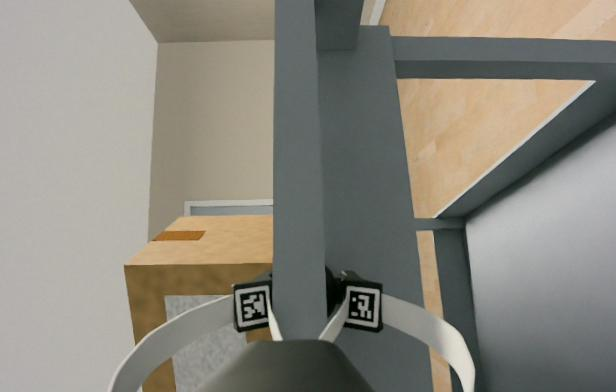

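Request:
move(blocking=false, r2={"base":{"rotate_rad":0.244},"pace":"slow"})

Request:
wait(seconds=3)

Request:
move(blocking=false, r2={"base":{"strafe_m":-0.13,"translate_m":-0.1},"pace":"slow"})

Request:
wait(seconds=4)

Request:
wait(seconds=0.3, cameras=["r2_wrist_camera","r2_head_camera"])

Scene clock: 212.20 s.
move: r2 moving
r1: as last shown
r1.base_tilt: forward=-1.6 right=+1.2
r1.lidar_m: 2.67 1.14 0.87 0.84 0.91 0.79 0.75 0.84 1.24 1.93 2.03 3.00
r1.motor_effort: lift_m=+20(20) arm_m=-4(4) wheel_0=+2(3) wheel_1=+0(0) wheel_2=-1(1)
r1.servo_current: wrist_yaw_rad=46(52) wrist_pitch_rad=39(46) wrist_roll_rad=39(72) gripper_m=46(46)
r1.wrist_depth_mm: 136 139 - - - - - / 113 139 - - - - - / 118 140 229 - - - - / 137 162 - - - - - / - - - - - - - / - - 190 - 187 - - / 809 707 750 143 750 778 809
r2.base_odometry: x=+0.188 y=-0.372 heading=-2.174
r2.turned_by_wheels: +0.123
r2.turned_by_imu: +0.119
r2.base_tilt: forward=-0.7 right=+0.1
r2.lidar_m: 0.51 3.29 2.31 2.13 2.25 1.73 1.61 1.66 2.20 2.57 2.64 0.60
r2.base_status: rotate_rad moving
r2.joint_positions: lift_m=+0.688 arm_m=+0.160 wrist_yaw_rad=-0.010 wrist_pitch_rad=+0.007 wrist_roll_rad=+1.570 gripper_m=-0.019
r2.joint_status: not commanded
r2.measured_speeds: translate_m=+0.002 strafe_m=+0.000 rotate_rad=+0.492 lift_m=+0.000 arm_m=+0.000 wrist_yaw_rad=+0.000 wrist_pitch_rad=+0.000 wrist_roll_rad=+0.000
r2.motor_effort: lift_m=+17(17) arm_m=-3(4) wheel_0=-14(16) wheel_1=-11(11) wheel_2=-16(17)
r2.servo_current: wrist_yaw_rad=72(72) wrist_pitch_rad=52(52) wrist_roll_rad=52(59) gripper_m=85(91)
r2.contact_limits: arm_m 0.2
r2.hand_pose: x=+0.6184 y=-0.0904 z=+0.8641 quat_wxyz=(+0.707, +0.707, -0.001, -0.006) (m; r2's base frame)
r2.wrist_depth_mm: - - - 263 274 293 293 / - - - 257 262 1618 1138 / - - - 190 251 1661 - / - - 585 182 242 798 - / - 469 466 178 236 809 - / - - 188 170 181 - - / - - 517 - 223 - -
pictures: none

Scene clock: 212.97 s.
earlier move: r2 done
r1.base_odometry: x=+0.000 y=+0.000 heading=+1.400
r1.turned_by_wheels: +0.000
r1.turned_by_imu: +0.000
r1.base_tilt: forward=-1.6 right=+1.3
r1.lidar_m: 2.66 1.14 0.88 0.85 0.92 0.79 0.77 0.83 1.22 1.93 2.05 2.98
r1.base_status: not commanded
r1.joint_positions: lift_m=+0.127 arm_m=+0.000 wrist_yaw_rad=+3.089 wrist_pitch_rad=+0.002 wrist_roll_rad=+0.000 gripper_m=+0.056
r1.joint_status: not commanded
r1.measured_speeds: all 0
r1.motor_effort: lift_m=+20(20) arm_m=-4(4) wheel_0=+2(3) wheel_1=+0(0) wheel_2=-1(1)
r1.servo_current: wrist_yaw_rad=39(65) wrist_pitch_rad=39(46) wrist_roll_rad=33(72) gripper_m=39(46)
r1.hand_pose: x=-0.1125 y=+0.1024 z=+0.3046 quat_wxyz=(+0.026, -0.001, +0.000, +1.000) (m; r1's base frame)
r1.wrist_depth_mm: 136 138 - - - - - / 113 139 - - - - - / 118 139 229 - - - - / 137 161 - - - - - / - - - - - - - / - - 191 - 187 - - / 798 707 759 143 750 768 820
r2.base_odometry: x=+0.188 y=-0.372 heading=-2.055
r2.turned_by_wheels: +0.119
r2.turned_by_imu: +0.116
r2.base_tilt: forward=-0.7 right=+0.1
r2.lidar_m: 0.57 2.92 2.20 2.13 2.21 1.67 1.64 1.74 2.50 2.58 2.71 0.58
r2.base_status: done
r2.joint_positions: lift_m=+0.688 arm_m=+0.160 wrist_yaw_rad=-0.002 wrist_pitch_rad=+0.007 wrist_roll_rad=+1.570 gripper_m=-0.019
r2.joint_status: not commanded
r2.measured_speeds: all 0
r2.motor_effort: lift_m=+17(17) arm_m=-3(4) wheel_0=-8(16) wheel_1=-7(11) wheel_2=-9(17)
r2.servo_current: wrist_yaw_rad=39(72) wrist_pitch_rad=52(52) wrist_roll_rad=46(59) gripper_m=85(91)
r2.contact_limits: arm_m 0.2
r2.hand_pose: x=+0.6191 y=-0.0880 z=+0.8641 quat_wxyz=(+0.707, +0.707, +0.002, -0.003) (m; r2's base frame)
r2.wrist_depth_mm: - - - 161 220 1661 1160 / - - - 163 222 732 - / - - 492 166 226 820 - / - 488 469 228 228 831 - / - - 525 171 231 842 - / - - 186 172 181 - - / - - - - - 1576 512
wait: 0.77 of 3 s (r2 has come to rest)
pictures: none

Scene clock: 213.47 s.
move: r2 moving
r1: as last shown
r1.lidar_m: 2.64 1.15 0.86 0.82 0.92 0.81 0.76 0.81 1.23 1.92 2.05 2.97
r1.motor_effort: lift_m=+20(20) arm_m=-4(4) wheel_0=+2(2) wheel_1=+0(0) wheel_2=-1(1)
r1.servo_current: wrist_yaw_rad=46(65) wrist_pitch_rad=39(46) wrist_roll_rad=46(65) gripper_m=46(46)
r1.wrist_depth_mm: 136 138 - - - - - / 113 139 - - - - - / 118 140 229 - - - - / 137 162 - - - - - / - - - - - - - / - - 190 - 187 - - / 788 699 759 143 732 768 820
r2.base_odometry: x=+0.183 y=-0.361 heading=-2.054
r2.turned_by_wheels: +0.001
r2.turned_by_imu: +0.001
r2.base_tilt: forward=-0.7 right=+0.1
r2.lidar_m: 0.54 2.95 2.23 2.15 2.18 1.68 1.62 1.73 2.51 2.56 2.72 0.57
r2.base_status: translate_m moving; strafe_m moving
r2.joint_positions: lift_m=+0.688 arm_m=+0.160 wrist_yaw_rad=-0.001 wrist_pitch_rad=+0.007 wrist_roll_rad=+1.570 gripper_m=-0.019
r2.joint_status: not commanded
r2.measured_speeds: translate_m=-0.028 strafe_m=-0.038 rotate_rad=+0.002 lift_m=+0.000 arm_m=+0.000 wrist_yaw_rad=+0.018 wrist_pitch_rad=+0.000 wrist_roll_rad=+0.000
r2.motor_effort: lift_m=+17(17) arm_m=-4(4) wheel_0=+0(8) wheel_1=-8(12) wheel_2=+10(10)
r2.servo_current: wrist_yaw_rad=46(59) wrist_pitch_rad=59(59) wrist_roll_rad=59(59) gripper_m=91(91)
r2.contact_limits: arm_m 0.2
r2.hand_pose: x=+0.6192 y=-0.0876 z=+0.8641 quat_wxyz=(+0.707, +0.707, +0.002, -0.003) (m; r2's base frame)
r2.wrist_depth_mm: - - - 159 217 1661 1138 / - - - 161 220 741 - / - - 480 164 224 820 - / - 492 469 167 228 831 - / - - 530 170 230 842 - / - - 187 173 181 - - / - - - - - 1576 -
pictures: none

Scene clock: 215.87 s.
earlier move: r2 done
r1.base_odometry: x=+0.000 y=+0.000 heading=+1.400
r1.turned_by_wheels: +0.000
r1.turned_by_imu: +0.000
r1.base_tilt: forward=-1.6 right=+1.3
r1.lidar_m: 2.67 1.17 0.85 0.83 0.89 0.77 0.76 0.84 1.23 1.92 2.04 2.96
r1.base_status: not commanded
r1.joint_positions: lift_m=+0.127 arm_m=+0.000 wrist_yaw_rad=+3.089 wrist_pitch_rad=+0.002 wrist_roll_rad=+0.000 gripper_m=+0.056
r1.joint_status: not commanded
r1.measured_speeds: all 0
r1.motor_effort: lift_m=+20(20) arm_m=-4(4) wheel_0=+2(3) wheel_1=+0(0) wheel_2=-1(1)
r1.servo_current: wrist_yaw_rad=52(65) wrist_pitch_rad=46(52) wrist_roll_rad=39(65) gripper_m=46(46)
r1.hand_pose: x=-0.1125 y=+0.1024 z=+0.3046 quat_wxyz=(+0.026, -0.001, +0.000, +1.000) (m; r1's base frame)
r1.wrist_depth_mm: 136 138 - - - - - / 113 138 - - - - - / 118 140 229 - - - - / 137 162 - - - - - / - - - - - - - / - - 191 - 187 - - / 788 707 759 143 750 778 820
r2.base_odometry: x=+0.120 y=-0.223 heading=-2.054
r2.turned_by_wheels: +0.000
r2.turned_by_imu: +0.001
r2.base_tilt: forward=-0.6 right=+0.1
r2.lidar_m: 0.52 3.13 2.35 2.27 2.11 1.57 1.53 1.63 2.36 2.43 2.58 0.61
r2.base_status: done
r2.joint_positions: lift_m=+0.688 arm_m=+0.160 wrist_yaw_rad=+0.003 wrist_pitch_rad=+0.007 wrist_roll_rad=+1.570 gripper_m=-0.019
r2.joint_status: not commanded
r2.measured_speeds: all 0
r2.motor_effort: lift_m=+17(17) arm_m=-3(4) wheel_0=+7(12) wheel_1=-3(12) wheel_2=+8(13)
r2.servo_current: wrist_yaw_rad=46(65) wrist_pitch_rad=46(59) wrist_roll_rad=39(59) gripper_m=78(91)
r2.contact_limits: arm_m 0.2
r2.hand_pose: x=+0.6196 y=-0.0865 z=+0.8641 quat_wxyz=(+0.707, +0.707, +0.004, -0.001) (m; r2's base frame)
r2.wrist_depth_mm: - - - 250 252 1576 1138 / - - - 185 245 1661 504 / - - - 182 243 809 - / - - 484 179 238 831 - / - - 480 176 236 842 - / - - 187 173 181 - - / - - 564 - 229 - -
wait: 2.40 of 4 s (r2 has come to rest)
pictures: none

Scene clock: 216.17 s.
r1.base_odometry: x=+0.000 y=+0.000 heading=+1.400
r1.turned_by_wheels: +0.000
r1.turned_by_imu: +0.000
r1.base_tilt: forward=-1.6 right=+1.3
r1.lidar_m: 2.66 1.13 0.86 0.84 0.91 0.77 0.77 0.83 1.24 1.93 2.04 2.96
r1.base_status: not commanded
r1.joint_positions: lift_m=+0.127 arm_m=+0.000 wrist_yaw_rad=+3.089 wrist_pitch_rad=+0.002 wrist_roll_rad=+0.000 gripper_m=+0.056
r1.joint_status: not commanded
r1.measured_speeds: all 0
r1.motor_effort: lift_m=+20(20) arm_m=-4(4) wheel_0=+3(3) wheel_1=+0(0) wheel_2=-1(1)
r1.servo_current: wrist_yaw_rad=46(65) wrist_pitch_rad=46(52) wrist_roll_rad=46(65) gripper_m=39(46)
r1.hand_pose: x=-0.1125 y=+0.1024 z=+0.3046 quat_wxyz=(+0.026, -0.001, +0.000, +1.000) (m; r1's base frame)
r1.wrist_depth_mm: 136 139 - - - - - / 113 139 - - - - - / 118 140 228 - - - - / 137 162 - - - - - / - - - - - - - / - - 190 - 188 - - / 798 707 750 143 741 778 809
r2.base_odometry: x=+0.120 y=-0.223 heading=-2.054
r2.turned_by_wheels: +0.000
r2.turned_by_imu: +0.000
r2.base_tilt: forward=-0.7 right=+0.0
r2.lidar_m: 0.54 3.13 2.34 2.29 2.11 1.56 1.54 1.65 2.34 2.44 2.58 0.59
r2.base_status: done
r2.joint_positions: lift_m=+0.688 arm_m=+0.160 wrist_yaw_rad=+0.003 wrist_pitch_rad=+0.007 wrist_roll_rad=+1.570 gripper_m=-0.019
r2.joint_status: not commanded
r2.measured_speeds: all 0
r2.motor_effort: lift_m=+17(17) arm_m=-3(4) wheel_0=+6(12) wheel_1=-2(12) wheel_2=+8(13)
r2.servo_current: wrist_yaw_rad=46(65) wrist_pitch_rad=46(59) wrist_roll_rad=46(59) gripper_m=85(91)
r2.contact_limits: arm_m 0.2
r2.hand_pose: x=+0.6196 y=-0.0865 z=+0.8641 quat_wxyz=(+0.707, +0.707, +0.004, -0.001) (m; r2's base frame)
r2.wrist_depth_mm: - - - 251 252 1537 1160 / - - - 186 248 1708 500 / - - - 182 242 798 - / - - 488 179 238 854 - / - - 480 176 236 831 - / - - 187 173 181 - - / - - 559 - 229 - -
wait: 0.30 s; at rest by 0.27 s
pictures: r2_head_camera, r2_wrist_camera
Images, in order (width x height): r2_head_camera 420x560, r2_wrist_camera 616x392.

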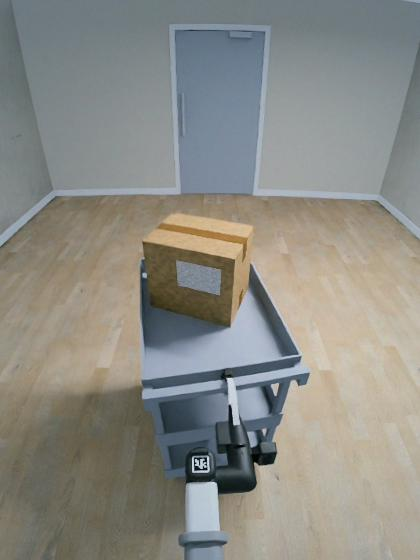

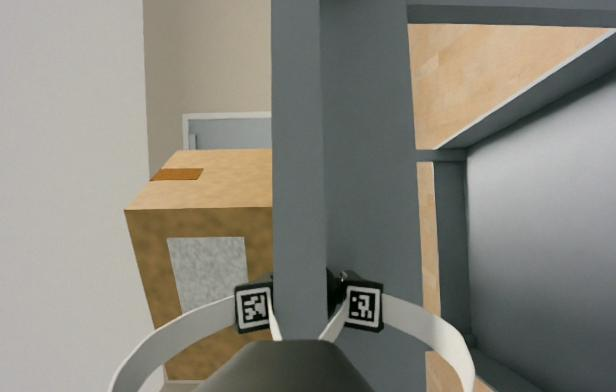

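Request:
zoom_image(camera="r2_head_camera", region=[120, 190, 320, 410])

Scaled by 2.291 from the camera's 420x560 image, which has a finer 1200x1600 frame.

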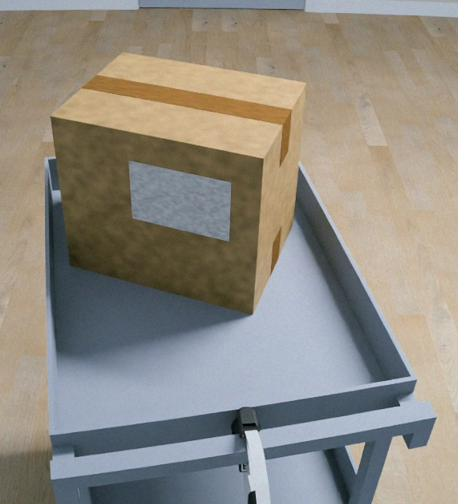

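Request:
move(blocking=false, r2={"base":{"strafe_m":0.1,"translate_m":-0.2},"pace":"slow"})

Request:
wait(seconds=4)

Request:
wait(seconds=0.3, cameras=["r2_wrist_camera","r2_head_camera"])

Scene clock: 230.40 s.
move: r2 moving
r1: as last shown
r1.lidar_m: 2.64 1.14 0.87 0.84 0.90 0.80 0.77 0.83 1.21 1.93 2.05 2.96
r1.motor_effort: lift_m=+20(20) arm_m=-4(4) wheel_0=+2(3) wheel_1=+0(0) wheel_2=-1(1)
r1.servo_current: wrist_yaw_rad=52(72) wrist_pitch_rad=39(46) wrist_roll_rad=52(65) gripper_m=39(46)
r1.wrist_depth_mm: 136 138 - - - - - / 113 139 - - - - - / 117 139 229 - - - - / 137 162 - - - - - / - - - - - - - / - - 191 - 188 - - / 788 707 759 144 759 768 820
r2.base_odometry: x=+0.131 y=-0.215 heading=-2.054
r2.turned_by_wheels: +0.000
r2.turned_by_imu: +0.000
r2.base_tilt: forward=-0.6 right=+0.1
r2.lidar_m: 0.54 3.09 2.35 2.26 2.09 1.57 1.53 1.62 2.30 2.44 2.58 0.60
r2.base_status: translate_m moving; strafe_m moving
r2.joint_positions: lift_m=+0.688 arm_m=+0.160 wrist_yaw_rad=+0.003 wrist_pitch_rad=+0.007 wrist_roll_rad=+1.570 gripper_m=-0.019
r2.joint_status: not commanded
r2.measured_speeds: translate_m=-0.049 strafe_m=+0.024 rotate_rad=-0.001 lift_m=+0.000 arm_m=+0.000 wrist_yaw_rad=-0.011 wrist_pitch_rad=+0.000 wrist_roll_rad=+0.000
r2.motor_effort: lift_m=+17(17) arm_m=-3(4) wheel_0=-9(9) wheel_1=-5(6) wheel_2=+9(12)
r2.servo_current: wrist_yaw_rad=39(52) wrist_pitch_rad=59(59) wrist_roll_rad=52(52) gripper_m=78(91)
r2.contact_limits: arm_m 0.2
r2.hand_pose: x=+0.6195 y=-0.0867 z=+0.8641 quat_wxyz=(+0.707, +0.707, +0.004, -0.002) (m; r2's base frame)
r2.wrist_depth_mm: - - - 253 256 1464 1098 / - - - 189 250 1618 517 / - - - 185 246 798 - / - - 500 180 241 842 - / - - 477 177 236 831 - / - - 189 172 181 - - / - - 549 - 228 - -
pictures: none

Scene clock: 233.30 s.
earlier move: r2 done
r1.base_odometry: x=+0.000 y=+0.000 heading=+1.400
r1.turned_by_wheels: +0.000
r1.turned_by_imu: +0.000
r1.base_tilt: forward=-1.6 right=+1.3
r1.lidar_m: 2.67 1.12 0.88 0.85 0.90 0.78 0.77 0.84 1.23 1.93 2.04 2.98
r1.base_status: not commanded
r1.joint_positions: lift_m=+0.127 arm_m=+0.000 wrist_yaw_rad=+3.089 wrist_pitch_rad=+0.002 wrist_roll_rad=+0.000 gripper_m=+0.056
r1.joint_status: not commanded
r1.measured_speeds: all 0
r1.motor_effort: lift_m=+20(20) arm_m=-4(4) wheel_0=+2(3) wheel_1=+0(1) wheel_2=-1(1)
r1.servo_current: wrist_yaw_rad=52(72) wrist_pitch_rad=39(52) wrist_roll_rad=33(65) gripper_m=39(52)
r1.hand_pose: x=-0.1125 y=+0.1024 z=+0.3046 quat_wxyz=(+0.026, -0.001, +0.000, +1.000) (m; r1's base frame)
r1.wrist_depth_mm: 136 138 - - - - - / 113 139 - - - - - / 118 140 229 - - - - / 137 162 - - - - - / - - - - - - - / - - 190 - 187 - - / 798 707 750 143 741 778 809
r2.base_odometry: x=+0.301 y=-0.093 heading=-2.055
r2.turned_by_wheels: +0.000
r2.turned_by_imu: -0.001
r2.base_tilt: forward=-0.7 right=+0.1
r2.lidar_m: 0.55 2.96 2.27 2.18 1.83 1.38 1.34 1.43 2.03 2.52 2.68 0.56
r2.base_status: done
r2.joint_positions: lift_m=+0.688 arm_m=+0.160 wrist_yaw_rad=-0.002 wrist_pitch_rad=+0.007 wrist_roll_rad=+1.570 gripper_m=-0.019
r2.joint_status: not commanded
r2.measured_speeds: all 0
r2.motor_effort: lift_m=+17(17) arm_m=-4(4) wheel_0=-8(15) wheel_1=-4(8) wheel_2=+3(12)
r2.servo_current: wrist_yaw_rad=46(59) wrist_pitch_rad=52(59) wrist_roll_rad=52(59) gripper_m=85(91)
r2.contact_limits: arm_m 0.2
r2.hand_pose: x=+0.6191 y=-0.0879 z=+0.8641 quat_wxyz=(+0.707, +0.707, +0.002, -0.003) (m; r2's base frame)
r2.wrist_depth_mm: - - - 175 236 1618 1138 / - - - 175 236 1661 - / - - 591 175 236 809 - / - 492 462 233 235 842 - / - - 500 173 234 831 - / - - 187 173 181 - - / - - 603 - 233 1576 -
wait: 2.90 of 4 s (r2 has come to rest)
pictures: none

Scene clock: 233.60 s.
r1.base_odometry: x=+0.000 y=+0.000 heading=+1.400
r1.turned_by_wheels: +0.000
r1.turned_by_imu: +0.000
r1.base_tilt: forward=-1.6 right=+1.3
r1.lidar_m: 2.66 1.17 0.87 0.83 0.91 0.78 0.75 0.84 1.25 1.93 2.08 2.98
r1.base_status: not commanded
r1.joint_positions: lift_m=+0.127 arm_m=+0.000 wrist_yaw_rad=+3.089 wrist_pitch_rad=+0.002 wrist_roll_rad=+0.000 gripper_m=+0.056
r1.joint_status: not commanded
r1.measured_speeds: all 0
r1.motor_effort: lift_m=+20(20) arm_m=-4(4) wheel_0=+2(3) wheel_1=+0(1) wheel_2=-1(1)
r1.servo_current: wrist_yaw_rad=39(72) wrist_pitch_rad=46(52) wrist_roll_rad=46(65) gripper_m=39(52)
r1.hand_pose: x=-0.1125 y=+0.1024 z=+0.3046 quat_wxyz=(+0.026, -0.001, +0.000, +1.000) (m; r1's base frame)
r1.wrist_depth_mm: 136 139 - - - - - / 114 139 - - - - - / 118 139 228 - - - - / 137 162 - - - - - / - - - - - - - / - - 190 - 187 - - / 788 699 750 143 759 778 820
r2.base_odometry: x=+0.301 y=-0.093 heading=-2.055
r2.turned_by_wheels: +0.000
r2.turned_by_imu: +0.000
r2.base_tilt: forward=-0.7 right=+0.0
r2.lidar_m: 0.55 3.01 2.28 2.18 1.79 1.38 1.33 1.44 2.06 2.52 2.67 0.58
r2.base_status: done
r2.joint_positions: lift_m=+0.688 arm_m=+0.160 wrist_yaw_rad=-0.002 wrist_pitch_rad=+0.007 wrist_roll_rad=+1.570 gripper_m=-0.019
r2.joint_status: not commanded
r2.measured_speeds: all 0
r2.motor_effort: lift_m=+17(17) arm_m=-4(4) wheel_0=-8(15) wheel_1=-5(8) wheel_2=+3(12)
r2.servo_current: wrist_yaw_rad=33(59) wrist_pitch_rad=46(59) wrist_roll_rad=52(59) gripper_m=78(91)
r2.contact_limits: arm_m 0.2
r2.hand_pose: x=+0.6191 y=-0.0879 z=+0.8641 quat_wxyz=(+0.707, +0.707, +0.002, -0.003) (m; r2's base frame)
r2.wrist_depth_mm: - - - 175 236 1618 1160 / - - - 175 236 1618 - / - - 585 175 236 809 - / - 484 462 234 234 831 - / - - 500 173 234 842 - / - - 188 173 181 - - / - - 597 - 232 1576 -
wait: 0.30 s; at rest by 0.27 s
pictures: r2_head_camera, r2_wrist_camera
Images, in order (width x height): r2_head_camera 420x560, r2_wrist_camera 616x392.

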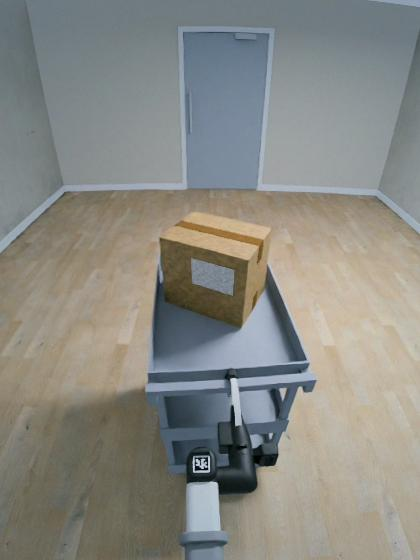

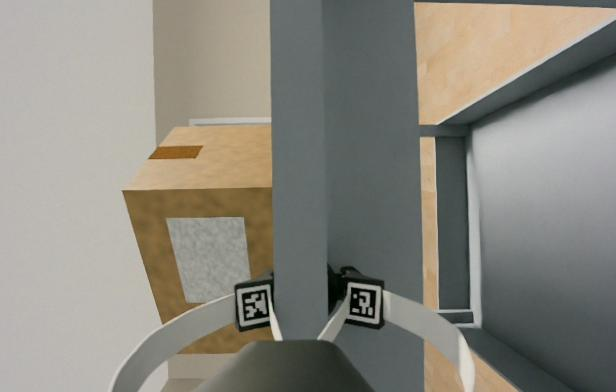

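Request:
move(blocking=false, r2={"joints":{"gripper_m":0.12}})

Request:
wait(seconds=2)

Request:
move(blocking=false, r2={"joints":{"arm_m":0.0}})

Request:
wait(seconds=2, cameras=["r2_head_camera"])

Request:
move(blocking=false, r2={"base":{"strafe_m":0.58},"joints":{"wrist_roll_rad":0.0,"lift_m":0.9}})

Request:
wait(seconds=5)

Request:
wait(seconds=0.3, cameras=["r2_wrist_camera","r2_head_camera","r2_head_right_camera"])

Scene clock: 246.80 s.
move: r2 moving
r1: as last shown
r1.lidar_m: 2.65 1.14 0.86 0.83 0.92 0.79 0.78 0.83 1.23 1.92 2.05 2.97
r1.motor_effort: lift_m=+20(20) arm_m=-4(4) wheel_0=+2(3) wheel_1=+0(0) wheel_2=-1(1)
r1.servo_current: wrist_yaw_rad=39(65) wrist_pitch_rad=39(52) wrist_roll_rad=39(52) gripper_m=39(46)
r1.wrist_depth_mm: 136 139 - - - - - / 113 139 - - - - - / 118 139 229 - - - - / 137 162 - - - - - / - - - - - - - / - - 190 - 187 - - / 798 715 750 143 750 759 809
r2.base_odometry: x=+0.301 y=-0.093 heading=-2.055
r2.turned_by_wheels: +0.000
r2.turned_by_imu: +0.000
r2.base_tilt: forward=-0.7 right=+0.1
r2.lidar_m: 0.54 3.00 2.27 2.19 1.85 1.39 1.33 1.44 2.03 2.51 2.70 0.58
r2.base_status: not commanded
r2.joint_positions: lift_m=+0.688 arm_m=+0.160 wrist_yaw_rad=-0.002 wrist_pitch_rad=+0.007 wrist_roll_rad=+1.570 gripper_m=+0.005
r2.joint_status: gripper_m moving
r2.measured_speeds: all 0
r2.motor_effort: lift_m=+17(17) arm_m=-4(4) wheel_0=-7(8) wheel_1=-4(4) wheel_2=+1(3)
r2.servo_current: wrist_yaw_rad=65(65) wrist_pitch_rad=52(52) wrist_roll_rad=39(52) gripper_m=85(98)
r2.contact_limits: arm_m 0.2
r2.hand_pose: x=+0.6191 y=-0.0879 z=+0.8641 quat_wxyz=(+0.707, +0.707, +0.002, -0.003) (m; r2's base frame)
r2.wrist_depth_mm: - - - 180 242 1576 1138 / - - - 179 240 1618 - / - - 597 178 239 798 - / - 492 462 177 238 854 - / - - 500 177 237 842 - / - - 190 176 183 - - / - - 597 - 236 1708 -
pictures: none

Scene clock: 248.47 s.
earlier move: r2 done
r1.base_odometry: x=+0.000 y=+0.000 heading=+1.400
r1.turned_by_wheels: +0.000
r1.turned_by_imu: +0.000
r1.base_tilt: forward=-1.6 right=+1.3
r1.lidar_m: 2.66 1.14 0.86 0.84 0.89 0.79 0.77 0.81 1.23 1.93 2.06 2.97
r1.base_status: not commanded
r1.joint_positions: lift_m=+0.127 arm_m=+0.000 wrist_yaw_rad=+3.089 wrist_pitch_rad=+0.002 wrist_roll_rad=+0.000 gripper_m=+0.056
r1.joint_status: not commanded
r1.measured_speeds: all 0
r1.motor_effort: lift_m=+20(20) arm_m=-4(4) wheel_0=+2(3) wheel_1=+0(0) wheel_2=-1(1)
r1.servo_current: wrist_yaw_rad=46(65) wrist_pitch_rad=46(52) wrist_roll_rad=59(59) gripper_m=46(52)
r1.hand_pose: x=-0.1125 y=+0.1024 z=+0.3046 quat_wxyz=(+0.026, -0.001, +0.000, +1.000) (m; r1's base frame)
r1.wrist_depth_mm: 136 138 - - - - - / 114 139 - - - - - / 118 140 229 - - - - / 137 162 - - - - - / - - - - - - - / - - 190 - 187 - - / 788 715 759 143 750 778 809
r2.base_odometry: x=+0.301 y=-0.093 heading=-2.054
r2.turned_by_wheels: +0.000
r2.turned_by_imu: +0.001
r2.base_tilt: forward=-0.7 right=+0.1
r2.lidar_m: 0.56 2.99 2.26 2.19 1.84 1.38 1.32 1.43 2.03 2.54 2.66 0.60
r2.base_status: not commanded
r2.joint_positions: lift_m=+0.688 arm_m=+0.160 wrist_yaw_rad=-0.002 wrist_pitch_rad=+0.006 wrist_roll_rad=+1.570 gripper_m=+0.120
r2.joint_status: all done
r2.measured_speeds: all 0
r2.motor_effort: lift_m=+17(17) arm_m=-3(4) wheel_0=-5(8) wheel_1=-3(4) wheel_2=+1(3)
r2.servo_current: wrist_yaw_rad=46(65) wrist_pitch_rad=52(52) wrist_roll_rad=46(59) gripper_m=52(130)
r2.contact_limits: arm_m 0.2
r2.hand_pose: x=+0.6191 y=-0.0879 z=+0.8644 quat_wxyz=(+0.707, +0.707, +0.002, -0.003) (m; r2's base frame)
r2.wrist_depth_mm: - - - 189 250 1661 1160 / - - - 188 249 1661 - / - - 585 188 248 831 - / - - 480 187 247 854 - / - - 508 187 246 842 - / - - 200 187 200 - - / - - - - 245 1708 -
wait: 1.67 of 2 s (r2 has come to rest)
pictures: none

Scene clock: 248.97 s.
move: r2 moving
r1: as last shown
r1.lidar_m: 2.65 1.12 0.87 0.83 0.91 0.78 0.77 0.85 1.23 1.92 2.04 2.99
r1.servo_current: wrist_yaw_rad=46(59) wrist_pitch_rad=39(46) wrist_roll_rad=52(65) gripper_m=39(46)
r1.wrist_depth_mm: 136 138 - - - - - / 113 139 - - - - - / 118 140 229 - - - - / 137 161 - - - - - / - - - - - - - / - - 190 - 187 - - / 788 707 750 143 750 768 809
r2.base_odometry: x=+0.301 y=-0.093 heading=-2.054
r2.turned_by_wheels: +0.000
r2.turned_by_imu: +0.000
r2.base_tilt: forward=-0.7 right=+0.0
r2.lidar_m: 0.56 3.00 2.25 2.18 1.82 1.38 1.34 1.44 2.02 2.54 2.68 0.60
r2.base_status: not commanded
r2.joint_positions: lift_m=+0.688 arm_m=+0.109 wrist_yaw_rad=-0.002 wrist_pitch_rad=+0.006 wrist_roll_rad=+1.570 gripper_m=+0.120
r2.joint_status: arm_m moving
r2.measured_speeds: translate_m=+0.000 strafe_m=+0.000 rotate_rad=+0.000 lift_m=+0.000 arm_m=-0.195 wrist_yaw_rad=+0.000 wrist_pitch_rad=+0.000 wrist_roll_rad=+0.000
r2.motor_effort: lift_m=+17(17) arm_m=-8(11) wheel_0=-4(5) wheel_1=-2(3) wheel_2=+1(1)
r2.servo_current: wrist_yaw_rad=52(65) wrist_pitch_rad=52(52) wrist_roll_rad=52(59) gripper_m=52(59)
r2.hand_pose: x=+0.5686 y=-0.0879 z=+0.8644 quat_wxyz=(+0.707, +0.707, +0.002, -0.003) (m; r2's base frame)
r2.wrist_depth_mm: - - - 291 291 1576 1182 / - - - 291 291 1661 - / - - 634 291 291 - - / - - 521 289 293 - - / - - 559 230 290 - - / - - 217 229 198 - - / - - - - - 1863 -
pictures: none

Scene clock: 250.00 s.
earlier move: r2 done
r1.base_odometry: x=+0.000 y=+0.000 heading=+1.400
r1.turned_by_wheels: +0.000
r1.turned_by_imu: +0.000
r1.base_tilt: forward=-1.6 right=+1.2
r1.lidar_m: 2.68 1.17 0.87 0.83 0.90 0.80 0.76 0.82 1.24 1.95 2.06 2.99
r1.base_status: not commanded
r1.joint_positions: lift_m=+0.127 arm_m=+0.000 wrist_yaw_rad=+3.089 wrist_pitch_rad=+0.002 wrist_roll_rad=+0.000 gripper_m=+0.056
r1.joint_status: not commanded
r1.measured_speeds: all 0
r1.motor_effort: lift_m=+20(20) arm_m=-4(4) wheel_0=+2(3) wheel_1=+0(0) wheel_2=-1(1)
r1.servo_current: wrist_yaw_rad=52(78) wrist_pitch_rad=46(52) wrist_roll_rad=52(65) gripper_m=46(46)
r1.hand_pose: x=-0.1125 y=+0.1024 z=+0.3046 quat_wxyz=(+0.026, -0.001, +0.000, +1.000) (m; r1's base frame)
r1.wrist_depth_mm: 136 138 - - - - - / 114 139 - - - - - / 118 140 229 - - - - / 137 161 - - - - - / - - - - - - - / - - 190 - 187 - - / 798 707 759 143 750 788 820
r2.base_odometry: x=+0.301 y=-0.093 heading=-2.054
r2.turned_by_wheels: +0.000
r2.turned_by_imu: +0.000
r2.base_tilt: forward=-0.7 right=+0.1
r2.lidar_m: 0.55 2.97 2.28 2.20 1.84 1.38 1.32 1.42 2.02 2.52 2.66 0.59
r2.base_status: not commanded
r2.joint_positions: lift_m=+0.688 arm_m=+0.000 wrist_yaw_rad=-0.002 wrist_pitch_rad=+0.006 wrist_roll_rad=+1.570 gripper_m=+0.120
r2.joint_status: all done
r2.measured_speeds: all 0
r2.motor_effort: lift_m=+17(17) arm_m=-7(11) wheel_0=-4(5) wheel_1=-2(3) wheel_2=+1(2)
r2.servo_current: wrist_yaw_rad=46(65) wrist_pitch_rad=46(52) wrist_roll_rad=46(59) gripper_m=46(59)
r2.hand_pose: x=+0.4593 y=-0.0879 z=+0.8644 quat_wxyz=(+0.707, +0.707, +0.002, -0.003) (m; r2's base frame)
r2.wrist_depth_mm: - - - 351 - 1499 1160 / - - - 410 - 741 415 / - - - 407 1008 - - / - - 640 404 1025 - - / - - 691 404 407 - - / - - 200 343 198 - - / - - - - - 1863 -
wait: 1.03 of 2 s (r2 has come to rest)
pictures: r2_head_camera
Images, in order (width x height): r2_head_camera 420x560.

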